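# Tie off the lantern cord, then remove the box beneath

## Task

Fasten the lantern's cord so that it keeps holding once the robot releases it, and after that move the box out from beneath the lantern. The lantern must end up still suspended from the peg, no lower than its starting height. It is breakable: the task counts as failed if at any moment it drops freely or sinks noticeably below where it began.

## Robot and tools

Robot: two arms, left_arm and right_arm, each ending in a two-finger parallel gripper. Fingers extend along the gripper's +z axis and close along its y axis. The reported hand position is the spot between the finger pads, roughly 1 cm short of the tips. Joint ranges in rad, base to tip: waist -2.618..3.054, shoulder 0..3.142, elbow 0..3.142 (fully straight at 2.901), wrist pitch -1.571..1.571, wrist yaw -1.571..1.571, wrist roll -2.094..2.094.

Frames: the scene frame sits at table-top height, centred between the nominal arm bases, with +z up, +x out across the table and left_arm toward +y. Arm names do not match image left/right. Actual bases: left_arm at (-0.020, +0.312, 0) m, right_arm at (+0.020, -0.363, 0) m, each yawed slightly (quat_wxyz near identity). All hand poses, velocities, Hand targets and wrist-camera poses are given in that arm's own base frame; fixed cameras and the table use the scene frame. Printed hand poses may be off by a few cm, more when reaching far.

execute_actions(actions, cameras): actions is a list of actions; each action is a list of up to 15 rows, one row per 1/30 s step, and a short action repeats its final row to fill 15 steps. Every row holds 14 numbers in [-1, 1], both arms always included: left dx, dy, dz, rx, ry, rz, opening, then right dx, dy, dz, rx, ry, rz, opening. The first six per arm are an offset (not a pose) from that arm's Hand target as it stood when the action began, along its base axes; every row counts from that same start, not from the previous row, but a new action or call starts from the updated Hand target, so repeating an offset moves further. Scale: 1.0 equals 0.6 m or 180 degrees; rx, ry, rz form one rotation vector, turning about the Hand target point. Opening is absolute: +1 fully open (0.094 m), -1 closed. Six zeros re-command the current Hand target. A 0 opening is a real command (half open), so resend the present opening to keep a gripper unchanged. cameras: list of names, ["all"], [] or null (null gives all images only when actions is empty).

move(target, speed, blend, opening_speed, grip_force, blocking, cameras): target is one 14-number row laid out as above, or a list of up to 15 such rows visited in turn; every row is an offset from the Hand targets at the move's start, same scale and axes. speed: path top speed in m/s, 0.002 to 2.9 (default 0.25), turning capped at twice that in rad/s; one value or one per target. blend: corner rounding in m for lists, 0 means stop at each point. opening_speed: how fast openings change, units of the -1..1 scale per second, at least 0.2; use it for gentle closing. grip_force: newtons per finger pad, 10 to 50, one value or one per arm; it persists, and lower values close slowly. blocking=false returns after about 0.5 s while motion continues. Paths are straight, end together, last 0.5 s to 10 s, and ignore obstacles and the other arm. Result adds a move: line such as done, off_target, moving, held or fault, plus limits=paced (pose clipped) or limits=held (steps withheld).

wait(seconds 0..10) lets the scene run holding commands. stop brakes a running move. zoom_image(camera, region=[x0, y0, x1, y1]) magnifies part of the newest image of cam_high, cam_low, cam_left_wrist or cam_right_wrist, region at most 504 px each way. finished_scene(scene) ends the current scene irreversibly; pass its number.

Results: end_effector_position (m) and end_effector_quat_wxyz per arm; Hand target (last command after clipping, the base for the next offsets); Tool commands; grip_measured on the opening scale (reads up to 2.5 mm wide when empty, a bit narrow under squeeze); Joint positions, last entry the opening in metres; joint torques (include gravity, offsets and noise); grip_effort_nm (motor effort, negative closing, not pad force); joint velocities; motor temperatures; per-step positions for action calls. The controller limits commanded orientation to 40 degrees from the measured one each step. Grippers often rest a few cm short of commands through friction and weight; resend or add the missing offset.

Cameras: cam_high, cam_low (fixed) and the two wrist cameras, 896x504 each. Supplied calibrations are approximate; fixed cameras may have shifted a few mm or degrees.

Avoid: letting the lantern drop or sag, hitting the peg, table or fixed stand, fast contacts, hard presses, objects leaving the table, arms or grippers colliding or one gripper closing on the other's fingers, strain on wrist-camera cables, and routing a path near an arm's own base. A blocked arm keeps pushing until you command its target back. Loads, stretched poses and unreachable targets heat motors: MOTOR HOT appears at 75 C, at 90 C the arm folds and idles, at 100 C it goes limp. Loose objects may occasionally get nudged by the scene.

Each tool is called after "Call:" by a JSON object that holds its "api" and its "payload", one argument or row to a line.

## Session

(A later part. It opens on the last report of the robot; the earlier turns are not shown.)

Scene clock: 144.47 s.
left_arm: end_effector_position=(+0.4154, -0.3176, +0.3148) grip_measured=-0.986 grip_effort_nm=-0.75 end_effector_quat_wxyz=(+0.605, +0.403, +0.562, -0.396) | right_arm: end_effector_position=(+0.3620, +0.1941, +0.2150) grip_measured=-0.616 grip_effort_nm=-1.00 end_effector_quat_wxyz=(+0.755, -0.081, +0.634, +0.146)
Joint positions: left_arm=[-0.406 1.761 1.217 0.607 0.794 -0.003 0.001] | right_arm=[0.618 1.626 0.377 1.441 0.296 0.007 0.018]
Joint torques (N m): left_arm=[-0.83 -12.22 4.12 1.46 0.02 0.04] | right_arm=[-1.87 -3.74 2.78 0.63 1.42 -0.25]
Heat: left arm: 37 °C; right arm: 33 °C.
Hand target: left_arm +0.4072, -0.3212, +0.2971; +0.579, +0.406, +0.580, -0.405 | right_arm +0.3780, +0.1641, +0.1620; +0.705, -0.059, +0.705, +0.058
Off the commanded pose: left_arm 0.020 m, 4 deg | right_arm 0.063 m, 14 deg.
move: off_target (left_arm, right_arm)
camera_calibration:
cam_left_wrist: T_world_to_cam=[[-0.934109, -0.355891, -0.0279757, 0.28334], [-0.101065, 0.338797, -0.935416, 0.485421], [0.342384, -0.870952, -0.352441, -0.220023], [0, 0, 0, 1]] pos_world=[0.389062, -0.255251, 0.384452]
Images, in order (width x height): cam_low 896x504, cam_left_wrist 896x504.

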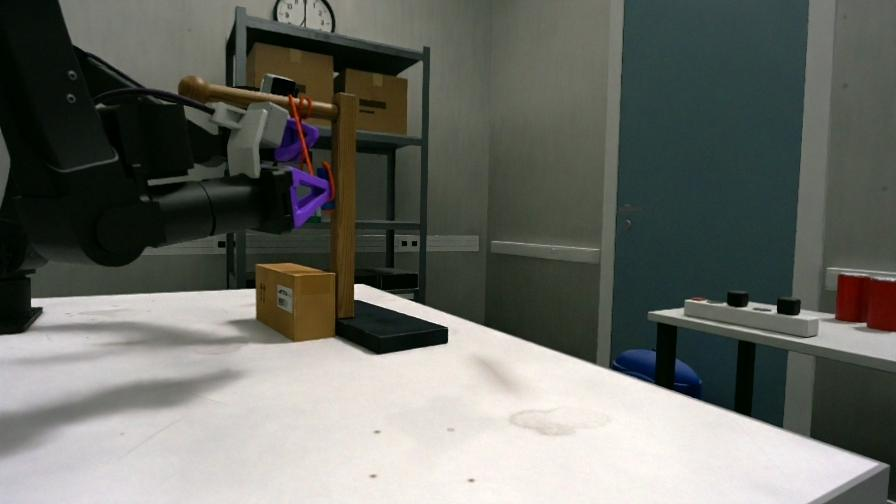

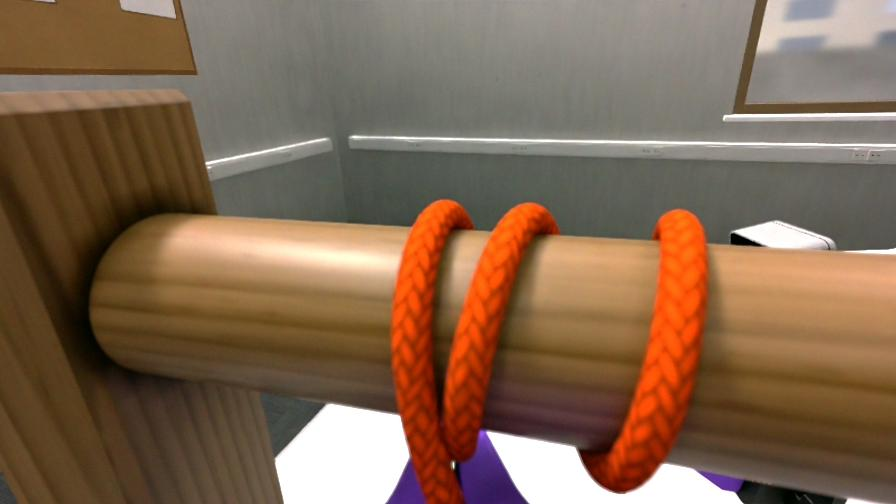

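Call:
{"api": "move", "payload": {
  "target": [0,0,-0.04,0,0,0,-1,0,0.04,0.02,0,0,0,-0.78],
  "speed": 0.03,
  "cameras": ["all"]
}}

Scene clock: 146.67 s.
left_arm: end_effector_position=(+0.4118, -0.3145, +0.3159) grip_measured=-0.986 grip_effort_nm=-0.75 end_effector_quat_wxyz=(+0.631, +0.403, +0.538, -0.387) | right_arm: end_effector_position=(+0.3679, +0.2017, +0.2115) grip_measured=-0.616 grip_effort_nm=-1.00 end_effector_quat_wxyz=(+0.744, -0.063, +0.656, +0.113)
Joint positions: left_arm=[-0.406 1.761 1.161 0.736 0.782 -0.003 0.001] | right_arm=[0.678 1.622 0.435 1.332 0.428 -0.004 0.018]
Joint torques (N m): left_arm=[-0.81 -9.37 3.33 1.12 0.11 -0.01] | right_arm=[-0.73 -4.07 4.83 0.77 0.81 -0.06]
Heat: left arm: 36 °C; right arm: 32 °C.
Hand target: left_arm +0.4072, -0.3212, +0.2732; +0.579, +0.406, +0.579, -0.405 | right_arm +0.3780, +0.1880, +0.1740; +0.705, -0.059, +0.705, +0.058
Off the commanded pose: left_arm 0.044 m, 8 deg | right_arm 0.041 m, 10 deg.
move: off_target (left_arm, right_arm)
camera_calibration:
cam_left_wrist: T_world_to_cam=[[-0.926431, -0.368085, -0.0789851, 0.290178], [-0.0421211, 0.309838, -0.949856, 0.456216], [0.3741, -0.876649, -0.302548, -0.246303], [0, 0, 0, 1]] pos_world=[0.380188, -0.250464, 0.38174]
cam_right_wrist: T_world_to_cam=[[0.261291, -0.964464, -0.0391857, 0.107855], [-0.290796, -0.0399421, -0.955951, 0.357292], [0.920415, 0.261176, -0.290899, -0.239636], [0, 0, 0, 1]] pos_world=[0.296282, 0.180881, 0.27607]

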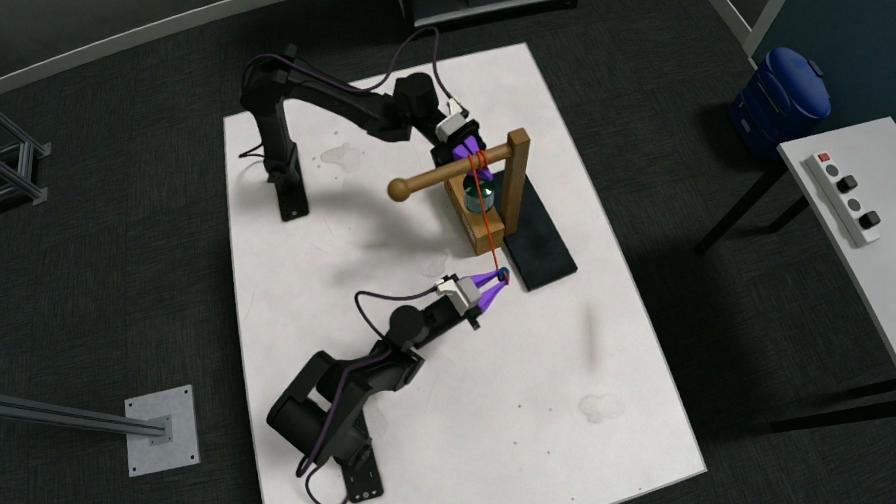

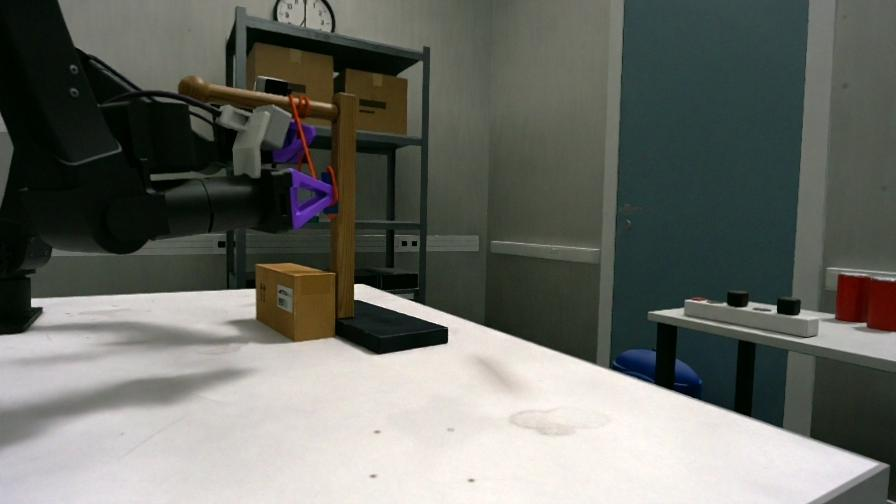

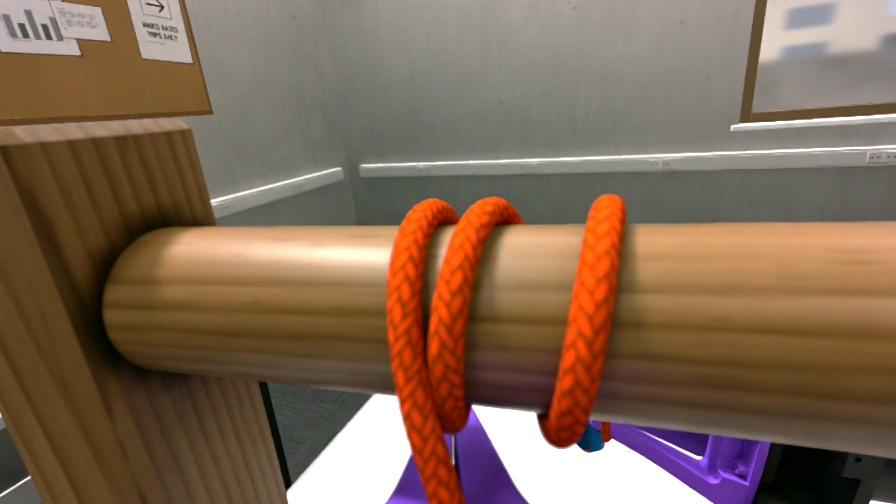

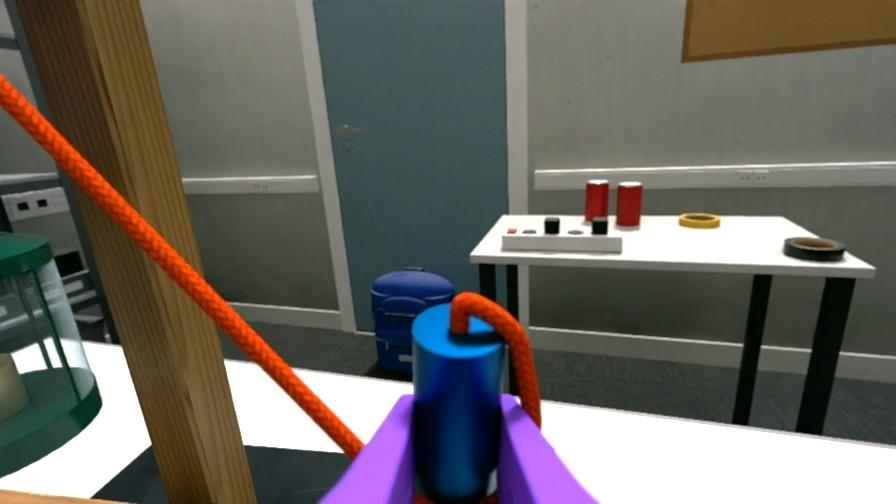

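Call:
{"api": "move", "payload": {
  "target": [0,0,0.01,0,0,0,-1,0,0.06,0.03,0,0,0,-0.78],
  "speed": 0.04,
  "cameras": ["all"]
}}

Scene clock: 149.23 s.
left_arm: end_effector_position=(+0.4118, -0.3145, +0.3159) grip_measured=-0.986 grip_effort_nm=-0.74 end_effector_quat_wxyz=(+0.631, +0.403, +0.538, -0.388) | right_arm: end_effector_position=(+0.3742, +0.2234, +0.2018) grip_measured=-0.616 grip_effort_nm=-1.00 end_effector_quat_wxyz=(+0.716, -0.058, +0.692, +0.073)
Joint positions: left_arm=[-0.406 1.761 1.161 0.736 0.782 -0.005 0.001] | right_arm=[0.764 1.636 0.545 1.134 0.579 -0.005 0.018]
Joint torques (N m): left_arm=[-0.84 -10.13 4.27 0.91 0.1 -0.01] | right_arm=[0.28 -4.81 6.97 1.39 0.24 0.03]
Heat: left arm: 36 °C; right arm: 32 °C.
Hand target: left_arm +0.4072, -0.3212, +0.2792; +0.579, +0.406, +0.579, -0.405 | right_arm +0.3780, +0.2240, +0.1919; +0.705, -0.059, +0.705, +0.058
Off the commanded pose: left_arm 0.038 m, 8 deg | right_arm 0.011 m, 3 deg.
move: off_target (left_arm, right_arm)
camera_calibration:
cam_left_wrist: T_world_to_cam=[[-0.926629, -0.367989, -0.0770846, 0.289773], [-0.0437295, 0.30912, -0.950017, 0.456686], [0.373424, -0.876943, -0.302532, -0.246113], [0, 0, 0, 1]] pos_world=[0.380387, -0.250365, 0.38174]
cam_right_wrist: T_world_to_cam=[[0.196453, -0.980508, -0.00314119, 0.147297], [-0.375468, -0.0722678, -0.924014, 0.383203], [0.905776, 0.182704, -0.382347, -0.212554], [0, 0, 0, 1]] pos_world=[0.30747, 0.210953, 0.273278]

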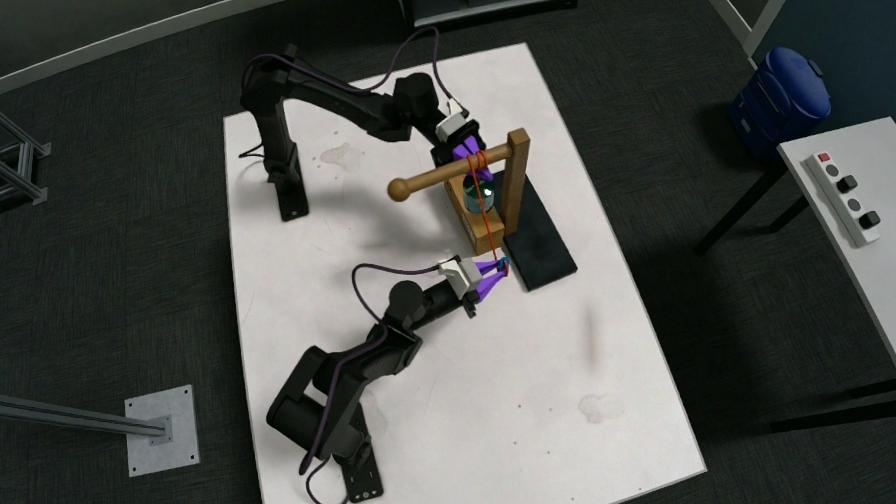

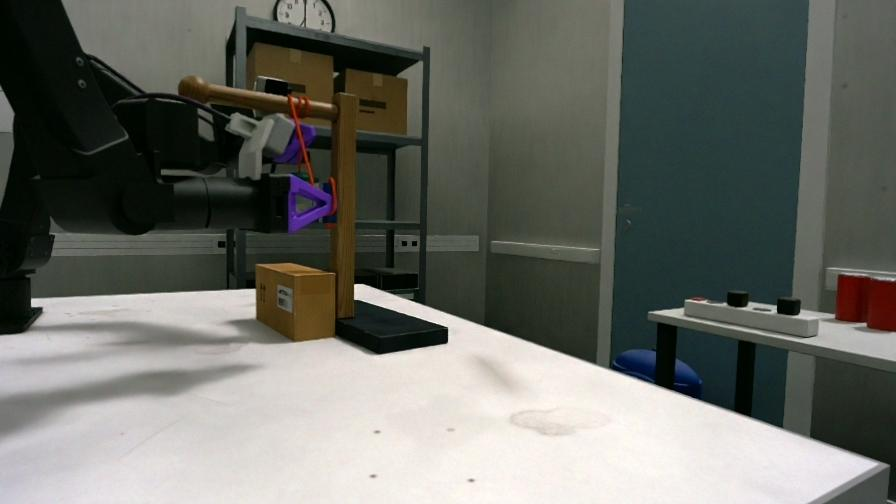

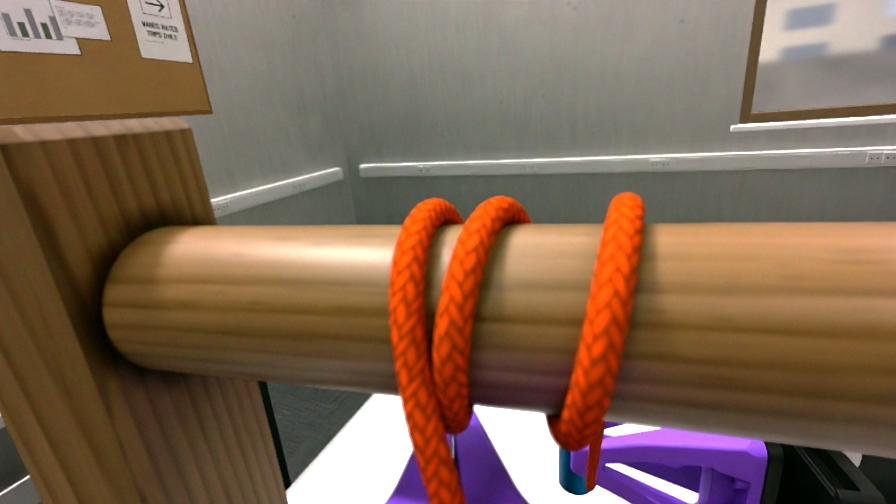

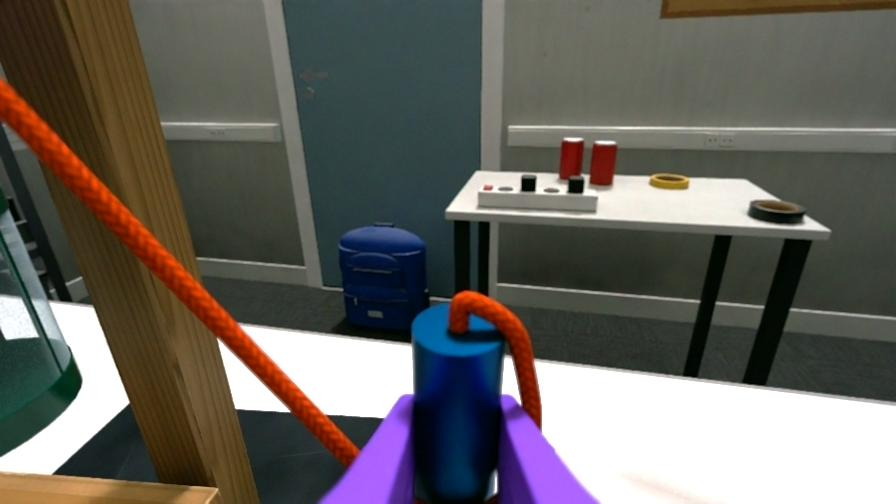

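Call:
{"api": "move", "payload": {
  "target": [0,0,0,0,0,0,-1,0,0.095,0.012,0,0,0,-0.78],
  "speed": 0.05
}}

Call:
{"api": "move", "payload": {
  "target": [0,0,0,0,0,0,-1,0,0,0,0,0,0,-0.2],
  "opening_speed": 0.4,
  "cameras": ["all"]
}}

Scene clock: 154.50 s.
left_arm: end_effector_position=(+0.4095, -0.3177, +0.3013) grip_measured=-0.986 grip_effort_nm=-0.74 end_effector_quat_wxyz=(+0.603, +0.404, +0.561, -0.398) | right_arm: end_effector_position=(+0.3752, +0.2763, +0.2006) grip_measured=-0.616 grip_effort_nm=-1.00 end_effector_quat_wxyz=(+0.707, -0.060, +0.702, +0.061)
Joint positions: left_arm=[-0.411 1.761 1.161 0.662 0.796 -0.005 0.001] | right_arm=[0.891 1.752 0.72 1.041 0.72 -0.005 0.018]
Joint torques (N m): left_arm=[-0.54 -9.98 4.67 1.64 0 0.04] | right_arm=[0.44 -6.06 7.77 1.57 0.11 0.04]
Heat: left arm: 35 °C; right arm: 32 °C.
Hand target: left_arm +0.4071, -0.3213, +0.2792; +0.579, +0.406, +0.579, -0.405 | right_arm +0.3779, +0.2811, +0.1993; +0.705, -0.059, +0.705, +0.058
Off the commanded pose: left_arm 0.023 m, 3 deg | right_arm 0.006 m, 1 deg.
move: off_target (left_arm)

Scene clock: 156.17 s.
left_arm: end_effector_position=(+0.4085, -0.3174, +0.2883) grip_measured=-0.986 grip_effort_nm=-0.74 end_effector_quat_wxyz=(+0.585, +0.401, +0.579, -0.402) | right_arm: end_effector_position=(+0.3753, +0.2758, +0.2005) grip_measured=-0.201 grip_effort_nm=0.10 end_effector_quat_wxyz=(+0.707, -0.059, +0.702, +0.060)
Joint positions: left_arm=[-0.411 1.761 1.148 0.625 0.797 -0.005 0.001] | right_arm=[0.891 1.752 0.72 1.04 0.723 -0.005 0.038]
Joint torques (N m): left_arm=[-0.49 -9.85 5.68 2.07 0.03 0.06] | right_arm=[0.43 -6.08 7.79 1.58 0.09 0.04]
Heat: left arm: 35 °C; right arm: 32 °C.
Hand target: left_arm +0.4071, -0.3213, +0.2792; +0.579, +0.406, +0.579, -0.405 | right_arm +0.3779, +0.2810, +0.1992; +0.705, -0.059, +0.705, +0.058
Off the commanded pose: left_arm 0.010 m, 1 deg | right_arm 0.006 m, 0 deg.
move: done
camera_calibration:
cam_left_wrist: T_world_to_cam=[[-0.937228, -0.348556, 0.0105828, 0.268776], [-0.14358, 0.35806, -0.922593, 0.479659], [0.317786, -0.8662, -0.38563, -0.205701], [0, 0, 0, 1]] pos_world=[0.386143, -0.256242, 0.360361]
cam_right_wrist: T_world_to_cam=[[0.179775, -0.983604, 0.014313, 0.202211], [-0.400606, -0.086493, -0.912159, 0.397178], [0.898441, 0.15825, -0.409587, -0.208707], [0, 0, 0, 1]] pos_world=[0.31027, 0.266276, 0.273911]

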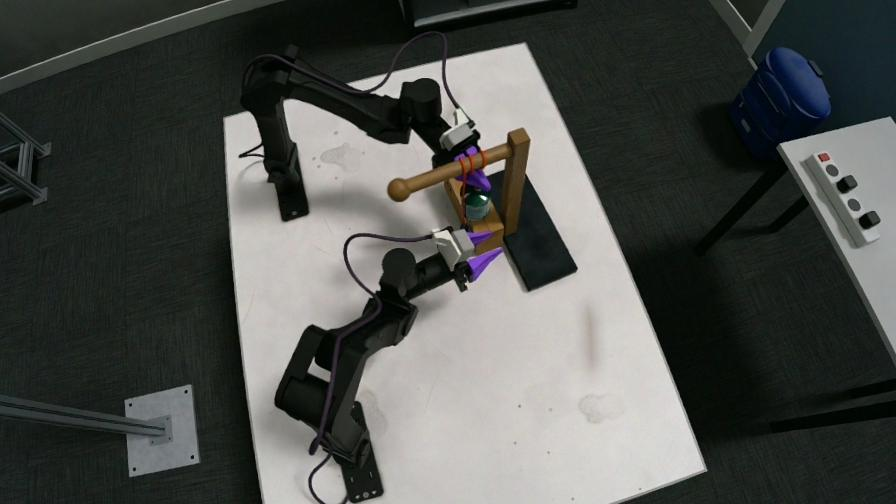

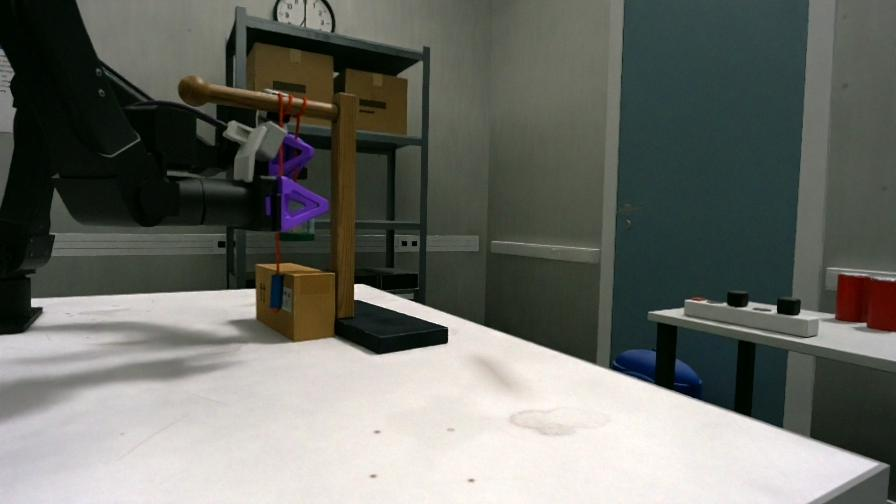

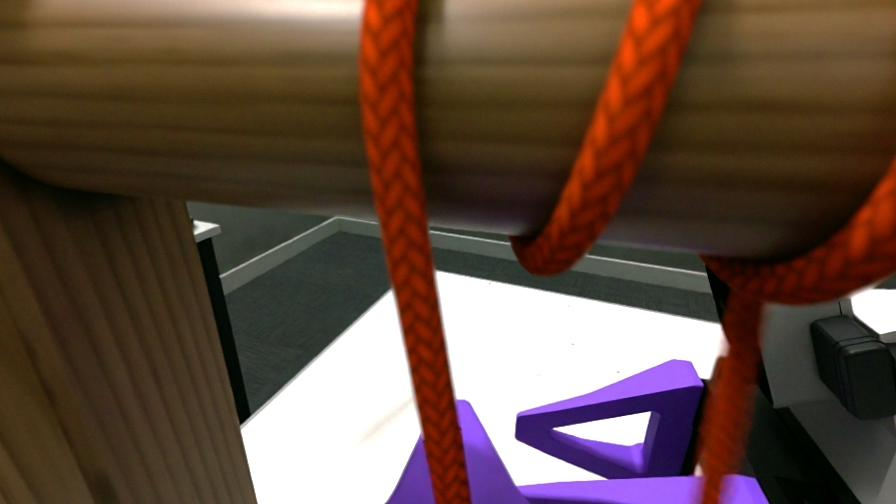

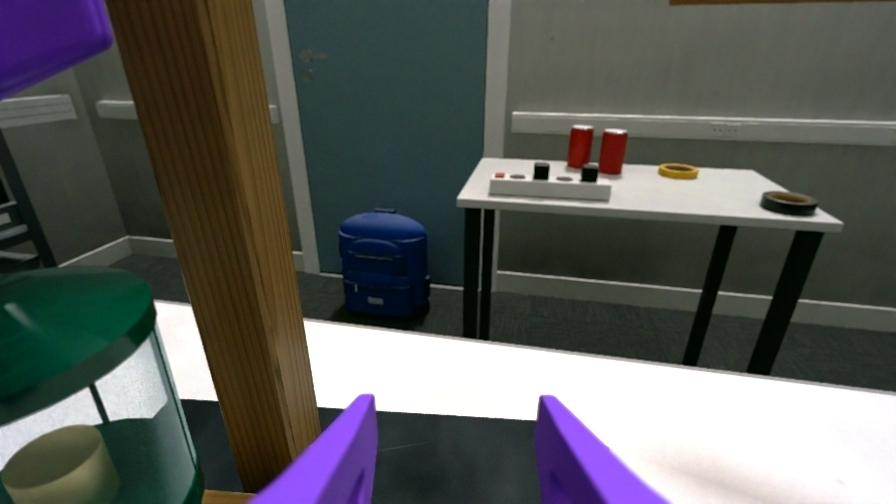

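Call:
{"api": "move", "payload": {
  "target": [0,0,-0.025,0,0,0,-1,-0.15,-0.05,0,0,0,0,-0.2],
  "speed": 0.05,
  "cameras": ["all"]
}}

Scene clock: 159.47 s.
left_arm: end_effector_position=(+0.4073, -0.3169, +0.2863) grip_measured=-0.986 grip_effort_nm=-0.74 end_effector_quat_wxyz=(+0.597, +0.403, +0.566, -0.400) | right_arm: end_effector_position=(+0.2913, +0.2549, +0.1955) grip_measured=-0.201 grip_effort_nm=0.10 end_effector_quat_wxyz=(+0.702, -0.065, +0.707, +0.054)
Joint positions: left_arm=[-0.411 1.77 1.121 0.696 0.797 -0.005 0.001] | right_arm=[1.099 1.531 0.47 1.049 0.931 -0.005 0.038]
Joint torques (N m): left_arm=[-0.5 -8.62 4.88 1.92 0.01 0.04] | right_arm=[0.46 -6.87 4.6 1.65 0.08 0.04]
Heat: left arm: 36 °C; right arm: 33 °C.
Hand target: left_arm +0.4071, -0.3213, +0.2640; +0.579, +0.406, +0.580, -0.405 | right_arm +0.2879, +0.2510, +0.1992; +0.705, -0.059, +0.705, +0.058
Off the commanded pose: left_arm 0.023 m, 3 deg | right_arm 0.006 m, 1 deg.
move: off_target (left_arm)
camera_calibration:
cam_left_wrist: T_world_to_cam=[[-0.937147, -0.348627, -0.0146632, 0.275025], [-0.113809, 0.345114, -0.931635, 0.463832], [0.329853, -0.87141, -0.3631, -0.218673], [0, 0, 0, 1]] pos_world=[0.382657, -0.254748, 0.356755]
cam_right_wrist: T_world_to_cam=[[0.180362, -0.983151, 0.0297166, 0.193471], [-0.41054, -0.102701, -0.906041, 0.362982], [0.893827, 0.151215, -0.422146, -0.126255], [0, 0, 0, 1]] pos_world=[0.226974, 0.246581, 0.269829]

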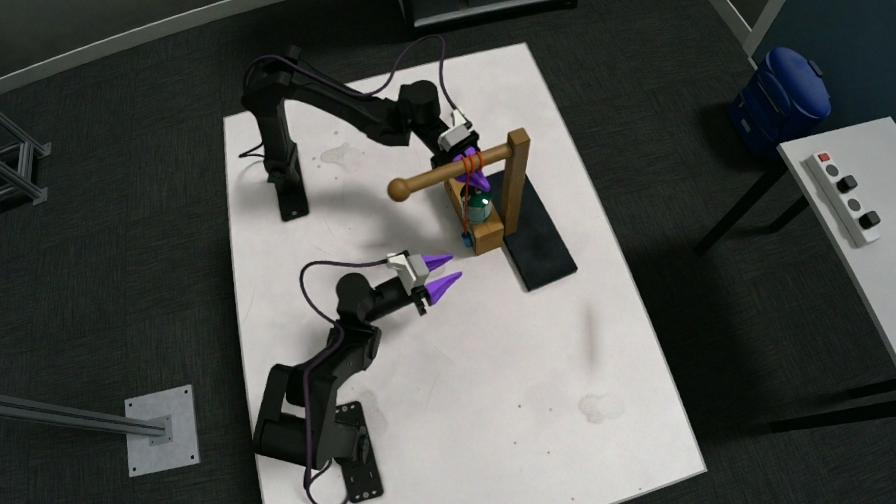

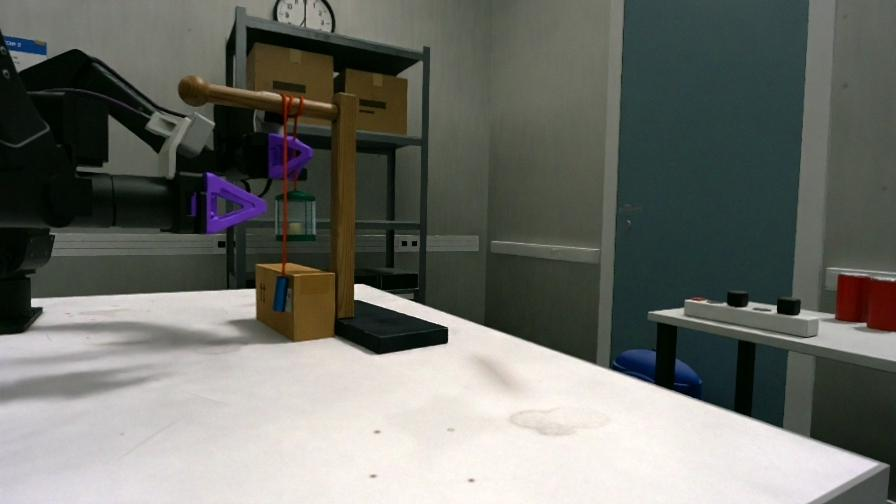

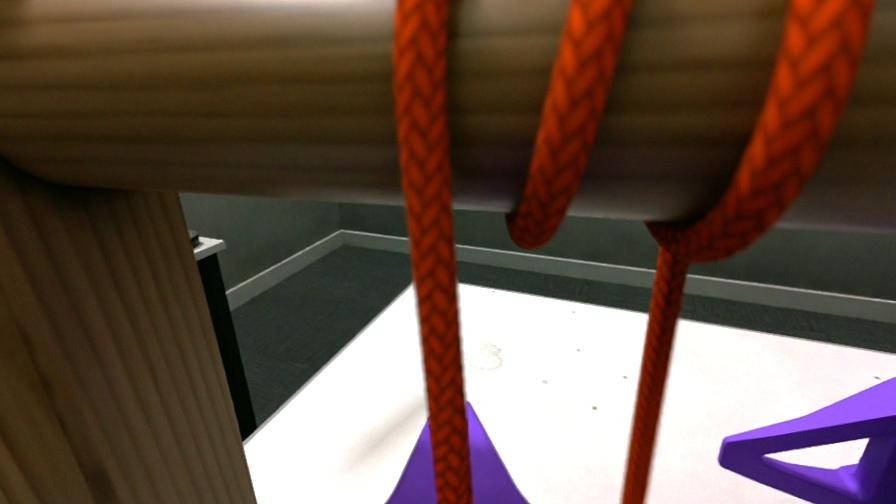

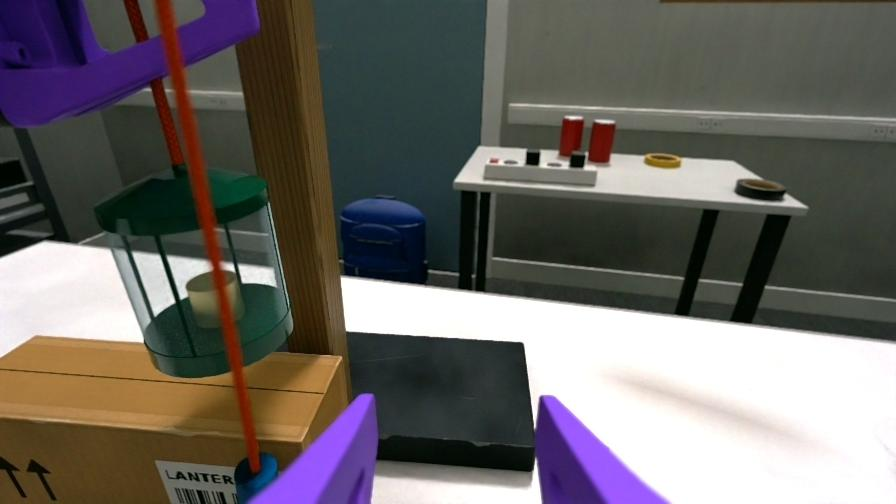

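Call:
{"api": "move", "payload": {
  "target": [0,0,-0.033,0,0,0,-1,-0.06,-0.06,0,0,0,0,-0.2],
  "speed": 0.03
}}

Call:
{"api": "wait", "payload": {
  "seconds": 2
}}

Scene clock: 162.87 s.
left_arm: end_effector_position=(+0.4053, -0.3160, +0.2863) grip_measured=-0.986 grip_effort_nm=-0.74 end_effector_quat_wxyz=(+0.621, +0.407, +0.541, -0.394) | right_arm: end_effector_position=(+0.2548, +0.2184, +0.2016) grip_measured=-0.201 grip_effort_nm=0.10 end_effector_quat_wxyz=(+0.707, -0.057, +0.702, +0.061)
Joint positions: left_arm=[-0.411 1.789 1.084 0.822 0.797 -0.005 0.001] | right_arm=[1.178 1.304 0.304 1.014 1.011 -0.005 0.038]
Joint torques (N m): left_arm=[-0.47 -7.5 3.85 1.4 -0.02 0.04] | right_arm=[0.57 -4.63 4.81 1.44 0.08 0.03]
Heat: left arm: 36 °C; right arm: 33 °C.
Hand target: left_arm +0.4071, -0.3213, +0.2442; +0.579, +0.406, +0.579, -0.405 | right_arm +0.2519, +0.2150, +0.1992; +0.705, -0.059, +0.705, +0.058
Off the commanded pose: left_arm 0.042 m, 7 deg | right_arm 0.005 m, 1 deg.
move: off_target (left_arm)

Scene clock: 164.87 s.
left_arm: end_effector_position=(+0.4053, -0.3160, +0.2863) grip_measured=-0.986 grip_effort_nm=-0.74 end_effector_quat_wxyz=(+0.621, +0.407, +0.541, -0.394) | right_arm: end_effector_position=(+0.2548, +0.2184, +0.2015) grip_measured=-0.201 grip_effort_nm=0.11 end_effector_quat_wxyz=(+0.707, -0.057, +0.702, +0.061)
Joint positions: left_arm=[-0.411 1.789 1.084 0.822 0.797 -0.005 0.001] | right_arm=[1.178 1.304 0.304 1.013 1.012 -0.005 0.038]
Joint torques (N m): left_arm=[-0.46 -7.51 3.88 1.39 -0.04 0.03] | right_arm=[0.59 -4.62 4.85 1.43 0.09 0.02]
Heat: left arm: 36 °C; right arm: 33 °C.
Hand target: left_arm +0.4071, -0.3213, +0.2442; +0.579, +0.406, +0.579, -0.405 | right_arm +0.2519, +0.2150, +0.1992; +0.705, -0.059, +0.705, +0.058
Tool commands: left_gripper/opening=-1.0 right_gripper/opening=-0.2
Off the commanded pose: left_arm 0.042 m, 7 deg | right_arm 0.005 m, 1 deg.
wait: 2.00 s; at rest by 0.17 s

Call:
{"api": "move", "payload": {
  "target": [0,0,0.05,0,0,0,-1,0,0,0,0,0,0,-0.2],
  "speed": 0.05
}}

Call:
{"api": "move", "payload": {
  "target": [0,0,0,0,0,0,-0.6,0,0,0,0,0,0,-0.2],
  "opening_speed": 0.3,
  "cameras": ["cam_left_wrist","cam_low"]
}}

Call:
{"api": "wait", "payload": {
  "seconds": 3,
  "cameras": ["cam_low"]
}}

Scene clock: 167.40 s.
left_arm: end_effector_position=(+0.4096, -0.3179, +0.2848) grip_measured=-0.986 grip_effort_nm=-0.74 end_effector_quat_wxyz=(+0.605, +0.405, +0.559, -0.398) | right_arm: end_effector_position=(+0.2548, +0.2184, +0.2014) grip_measured=-0.201 grip_effort_nm=0.10 end_effector_quat_wxyz=(+0.707, -0.057, +0.703, +0.061)
Joint positions: left_arm=[-0.411 1.789 1.119 0.739 0.797 -0.005 0.001] | right_arm=[1.178 1.304 0.304 1.013 1.012 -0.005 0.038]
Joint torques (N m): left_arm=[-0.5 -11.85 6.54 1.14 0 0.01] | right_arm=[0.54 -4.63 4.83 1.42 0.08 0.03]
Heat: left arm: 35 °C; right arm: 33 °C.
Hand target: left_arm +0.4071, -0.3213, +0.2743; +0.579, +0.406, +0.579, -0.405 | right_arm +0.2519, +0.2150, +0.1992; +0.705, -0.059, +0.705, +0.058
Off the commanded pose: left_arm 0.011 m, 4 deg | right_arm 0.005 m, 0 deg.
move: off_target (left_arm)

Scene clock: 168.93 s.
left_arm: end_effector_position=(+0.4099, -0.3181, +0.2729) grip_measured=-0.601 grip_effort_nm=0.09 end_effector_quat_wxyz=(+0.584, +0.401, +0.580, -0.403) | right_arm: end_effector_position=(+0.2548, +0.2184, +0.2014) grip_measured=-0.201 grip_effort_nm=0.10 end_effector_quat_wxyz=(+0.707, -0.057, +0.703, +0.061)
Joint positions: left_arm=[-0.411 1.789 1.119 0.677 0.798 -0.005 0.019] | right_arm=[1.178 1.304 0.304 1.013 1.012 -0.005 0.038]
Joint torques (N m): left_arm=[-0.51 -11.86 6.89 1.7 0.01 0.05] | right_arm=[0.53 -4.67 4.83 1.42 0.09 0.04]
Heat: left arm: 35 °C; right arm: 33 °C.
Hand target: left_arm +0.4071, -0.3213, +0.2744; +0.579, +0.406, +0.579, -0.405 | right_arm +0.2519, +0.2150, +0.1992; +0.705, -0.059, +0.705, +0.058
Off the commanded pose: left_arm 0.004 m, 1 deg | right_arm 0.005 m, 0 deg.
move: done
camera_calibration:
cam_left_wrist: T_world_to_cam=[[-0.937441, -0.347876, 0.0136772, 0.269404], [-0.146925, 0.359701, -0.921427, 0.467519], [0.315623, -0.865793, -0.38831, -0.211012], [0, 0, 0, 1]] pos_world=[0.387842, -0.257141, 0.345162]
Images, in order (width x height): cam_low 896x504, cam_left_wrist 896x504.

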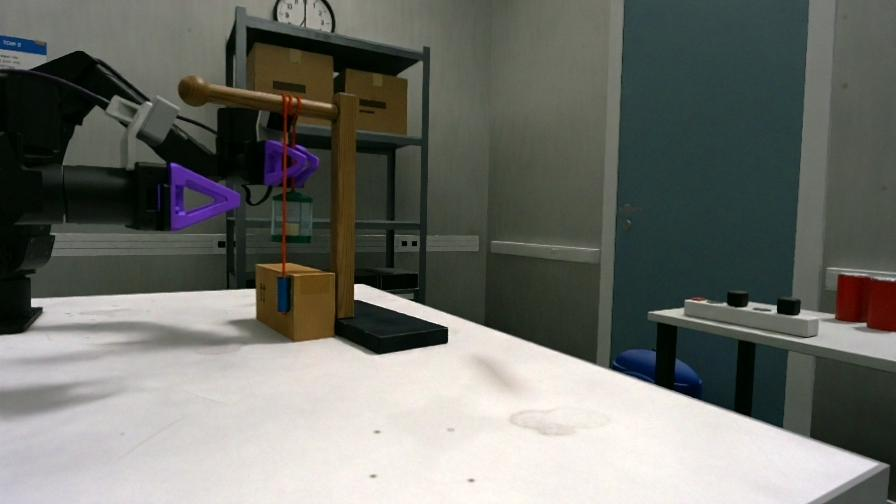

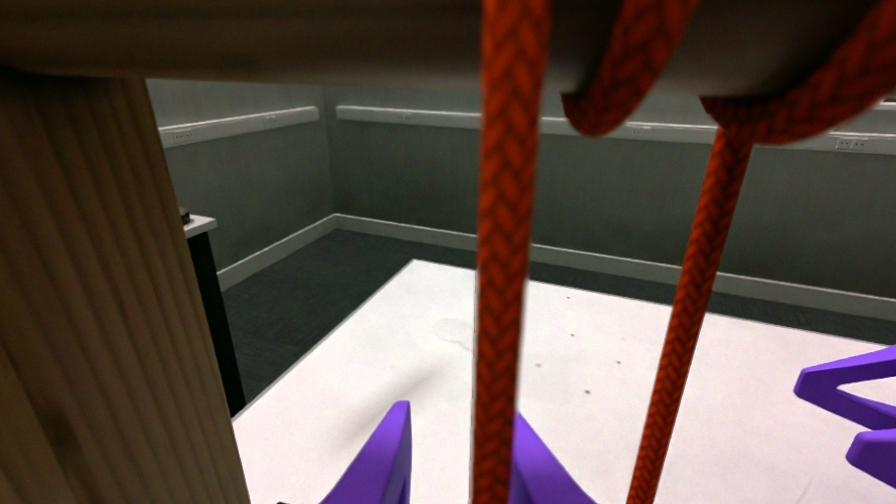

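Scene clock: 171.93 s.
left_arm: end_effector_position=(+0.4099, -0.3181, +0.2729) grip_measured=-0.601 grip_effort_nm=0.10 end_effector_quat_wxyz=(+0.584, +0.401, +0.580, -0.403) | right_arm: end_effector_position=(+0.2548, +0.2184, +0.2014) grip_measured=-0.201 grip_effort_nm=0.10 end_effector_quat_wxyz=(+0.707, -0.057, +0.703, +0.061)
Joint positions: left_arm=[-0.411 1.789 1.119 0.677 0.798 -0.005 0.019] | right_arm=[1.178 1.304 0.304 1.013 1.012 -0.005 0.038]
Joint torques (N m): left_arm=[-0.49 -11.86 6.84 1.72 0.03 0.05] | right_arm=[0.58 -4.64 4.83 1.43 0.08 0.04]
Heat: left arm: 36 °C; right arm: 33 °C.
Hand target: left_arm +0.4071, -0.3213, +0.2744; +0.579, +0.406, +0.579, -0.405 | right_arm +0.2519, +0.2150, +0.1992; +0.705, -0.059, +0.705, +0.058
Tool commands: left_gripper/opening=-0.6 right_gripper/opening=-0.2
Off the commanded pose: left_arm 0.004 m, 1 deg | right_arm 0.005 m, 0 deg.
wait: 3.00 s; at rest by 0.17 s
Images, in order (width x height): cam_low 896x504.

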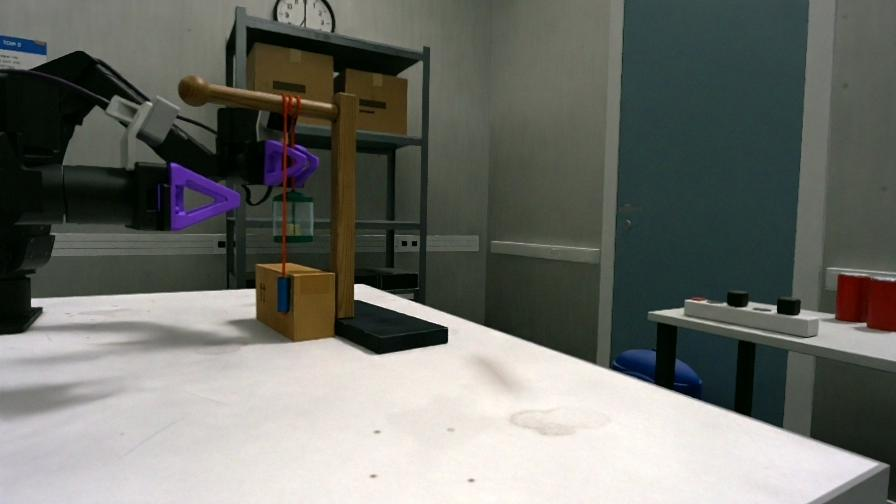

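Call:
{"api": "move", "payload": {
  "target": [
    [0,0,0,0,0,0,-0.2,0,0,0,0,0,0,0],
    [-0.13,0.36,0.01,0,0,0,0.3,-0.08,-0.08,0,0,0,0,0]
  ],
  "speed": 0.12,
  "opening_speed": 1
}}

Call:
{"api": "move", "payload": {
  "target": [0.152,-0.07,-0.15,0.247,0.0437,-0.1056,1,0,0,0,0,0,0,0],
  "speed": 0.15,
  "cameras": ["all"]
}}

Scene clock: 178.10 s.
left_arm: end_effector_position=(+0.3355, -0.1052, +0.2811) grip_measured=+0.299 grip_effort_nm=0.10 end_effector_quat_wxyz=(+0.585, +0.410, +0.575, -0.399) | right_arm: end_effector_position=(+0.2055, +0.1695, +0.2030) grip_measured=-0.001 grip_effort_nm=0.10 end_effector_quat_wxyz=(+0.707, -0.057, +0.703, +0.061)
Joint positions: left_arm=[0.227 1.415 0.764 0.676 1.445 -0.005 0.061] | right_arm=[1.369 0.87 0.136 0.75 1.202 -0.011 0.047]
Joint torques (N m): left_arm=[0.38 -9.14 4.56 1.25 0 -0.07] | right_arm=[0.57 -1.37 5.68 1.32 0.08 0.1]
Heat: left arm: 36 °C; right arm: 33 °C.
Hand target: left_arm +0.3291, -0.1053, +0.2804; +0.579, +0.406, +0.579, -0.405 | right_arm +0.2039, +0.1670, +0.1992; +0.705, -0.059, +0.705, +0.058
Off the commanded pose: left_arm 0.006 m, 1 deg | right_arm 0.005 m, 0 deg.
move: done

Scene clock: 181.73 s.
left_arm: end_effector_position=(+0.4190, -0.1447, +0.1989) grip_measured=+0.999 grip_effort_nm=0.10 end_effector_quat_wxyz=(+0.280, +0.654, +0.653, -0.258) | right_arm: end_effector_position=(+0.2055, +0.1695, +0.2030) grip_measured=-0.001 grip_effort_nm=0.10 end_effector_quat_wxyz=(+0.707, -0.057, +0.703, +0.061)
Joint positions: left_arm=[-0.045 2.141 2.125 -1.47 0.779 1.493 0.094] | right_arm=[1.369 0.87 0.136 0.75 1.202 -0.011 0.047]
Joint torques (N m): left_arm=[-0.35 -10.95 6.89 0.35 0.41 0.05] | right_arm=[0.58 -1.39 5.67 1.32 0.08 0.1]
Heat: left arm: 35 °C; right arm: 33 °C.
Hand target: left_arm +0.4203, -0.1473, +0.1903; +0.271, +0.654, +0.653, -0.271 | right_arm +0.2039, +0.1671, +0.1992; +0.705, -0.059, +0.705, +0.058
Off the commanded pose: left_arm 0.009 m, 2 deg | right_arm 0.005 m, 0 deg.
move: done
camera_calibration:
cam_left_wrist: T_world_to_cam=[[-0.999772, -0.0159959, -0.0141763, 0.418954], [-0.0096429, 0.929486, -0.368731, 0.253184], [0.0190748, -0.36851, -0.929428, 0.211371], [0, 0, 0, 1]] pos_world=[0.417268, -0.150737, 0.29575]
cam_right_wrist: T_world_to_cam=[[0.178631, -0.983859, 0.010634, 0.129164], [-0.401696, -0.08279, -0.912023, 0.321839], [0.898182, 0.158643, -0.410001, -0.0381455], [0, 0, 0, 1]] pos_world=[0.14047, 0.159776, 0.276511]

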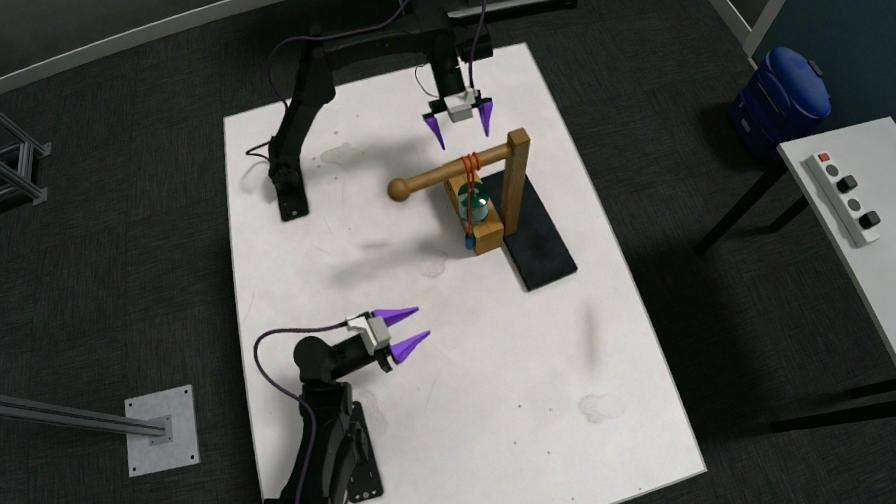

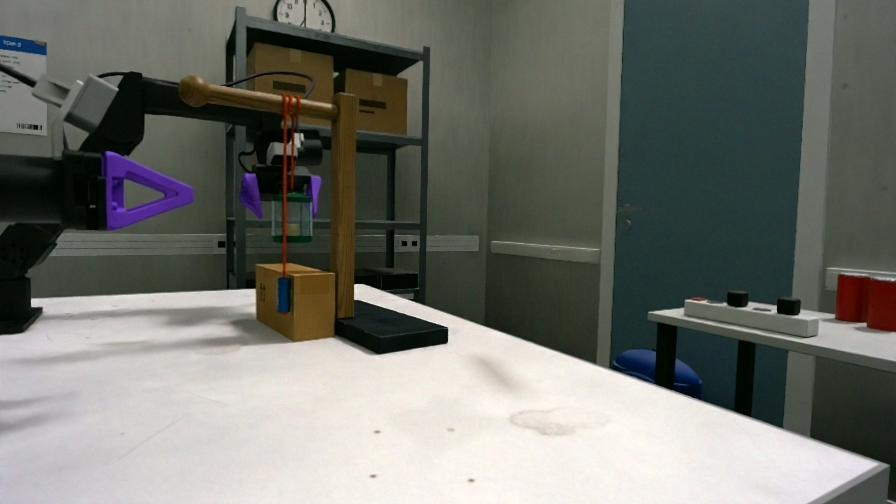

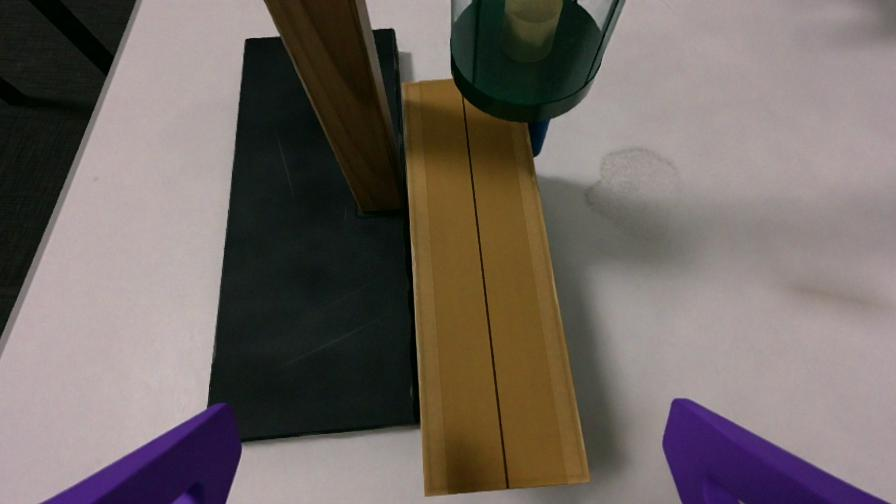

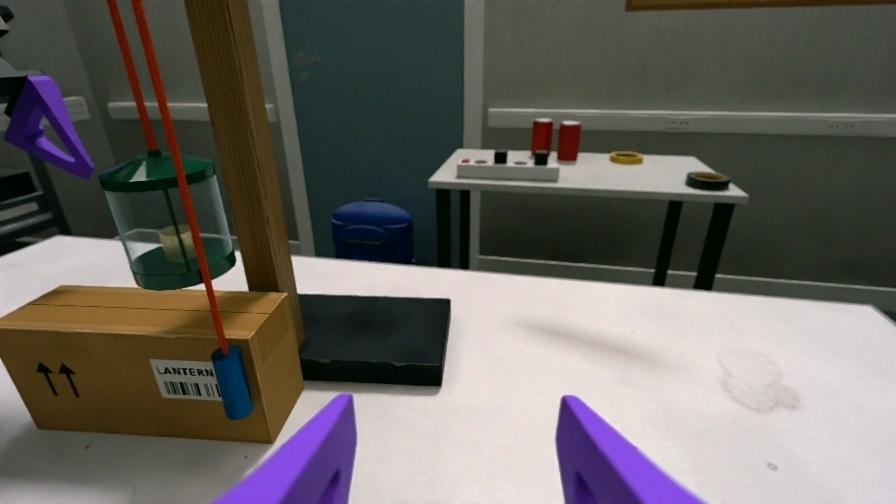

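Call:
{"api": "move", "payload": {
  "target": [-0.05,0.059,-0.09,0,0,0.028,1,0,0,0,0,0,0,0],
  "speed": 0.12,
  "cameras": ["cam_left_wrist"]
}}

Scene clock: 187.97 s.
left_arm: end_effector_position=(+0.3927, -0.1112, +0.1252) grip_measured=+0.999 grip_effort_nm=0.09 end_effector_quat_wxyz=(+0.268, +0.622, +0.686, -0.264) | right_arm: end_effector_position=(+0.2055, +0.1695, +0.2030) grip_measured=-0.001 grip_effort_nm=0.10 end_effector_quat_wxyz=(+0.707, -0.057, +0.703, +0.061)
Joint positions: left_arm=[0.035 2.018 1.651 -1.182 0.771 1.499 0.094] | right_arm=[1.369 0.87 0.136 0.75 1.202 -0.011 0.047]
Joint torques (N m): left_arm=[0.16 -16.64 4.23 0.41 0.46 0.02] | right_arm=[0.55 -1.39 5.67 1.33 0.08 0.1]
Heat: left arm: 34 °C; right arm: 32 °C.
Hand target: left_arm +0.3903, -0.1119, +0.1362; +0.282, +0.624, +0.681, -0.259 | right_arm +0.2039, +0.1671, +0.1992; +0.705, -0.059, +0.705, +0.058
Off the commanded pose: left_arm 0.011 m, 2 deg | right_arm 0.005 m, 0 deg.
move: off_target (left_arm)
camera_calibration:
cam_left_wrist: T_world_to_cam=[[-0.994872, -0.091415, 0.0432782, 0.374699], [-0.100867, 0.928299, -0.357893, 0.228969], [-0.00745824, -0.360424, -0.932759, 0.167483], [0, 0, 0, 1]] pos_world=[0.397122, -0.117933, 0.221952]
Images, in order (width x height): cam_left_wrist 896x504.

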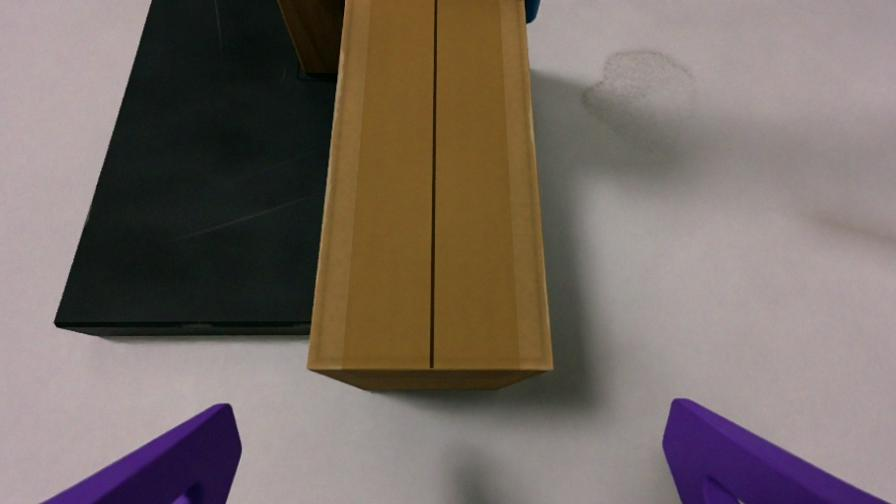

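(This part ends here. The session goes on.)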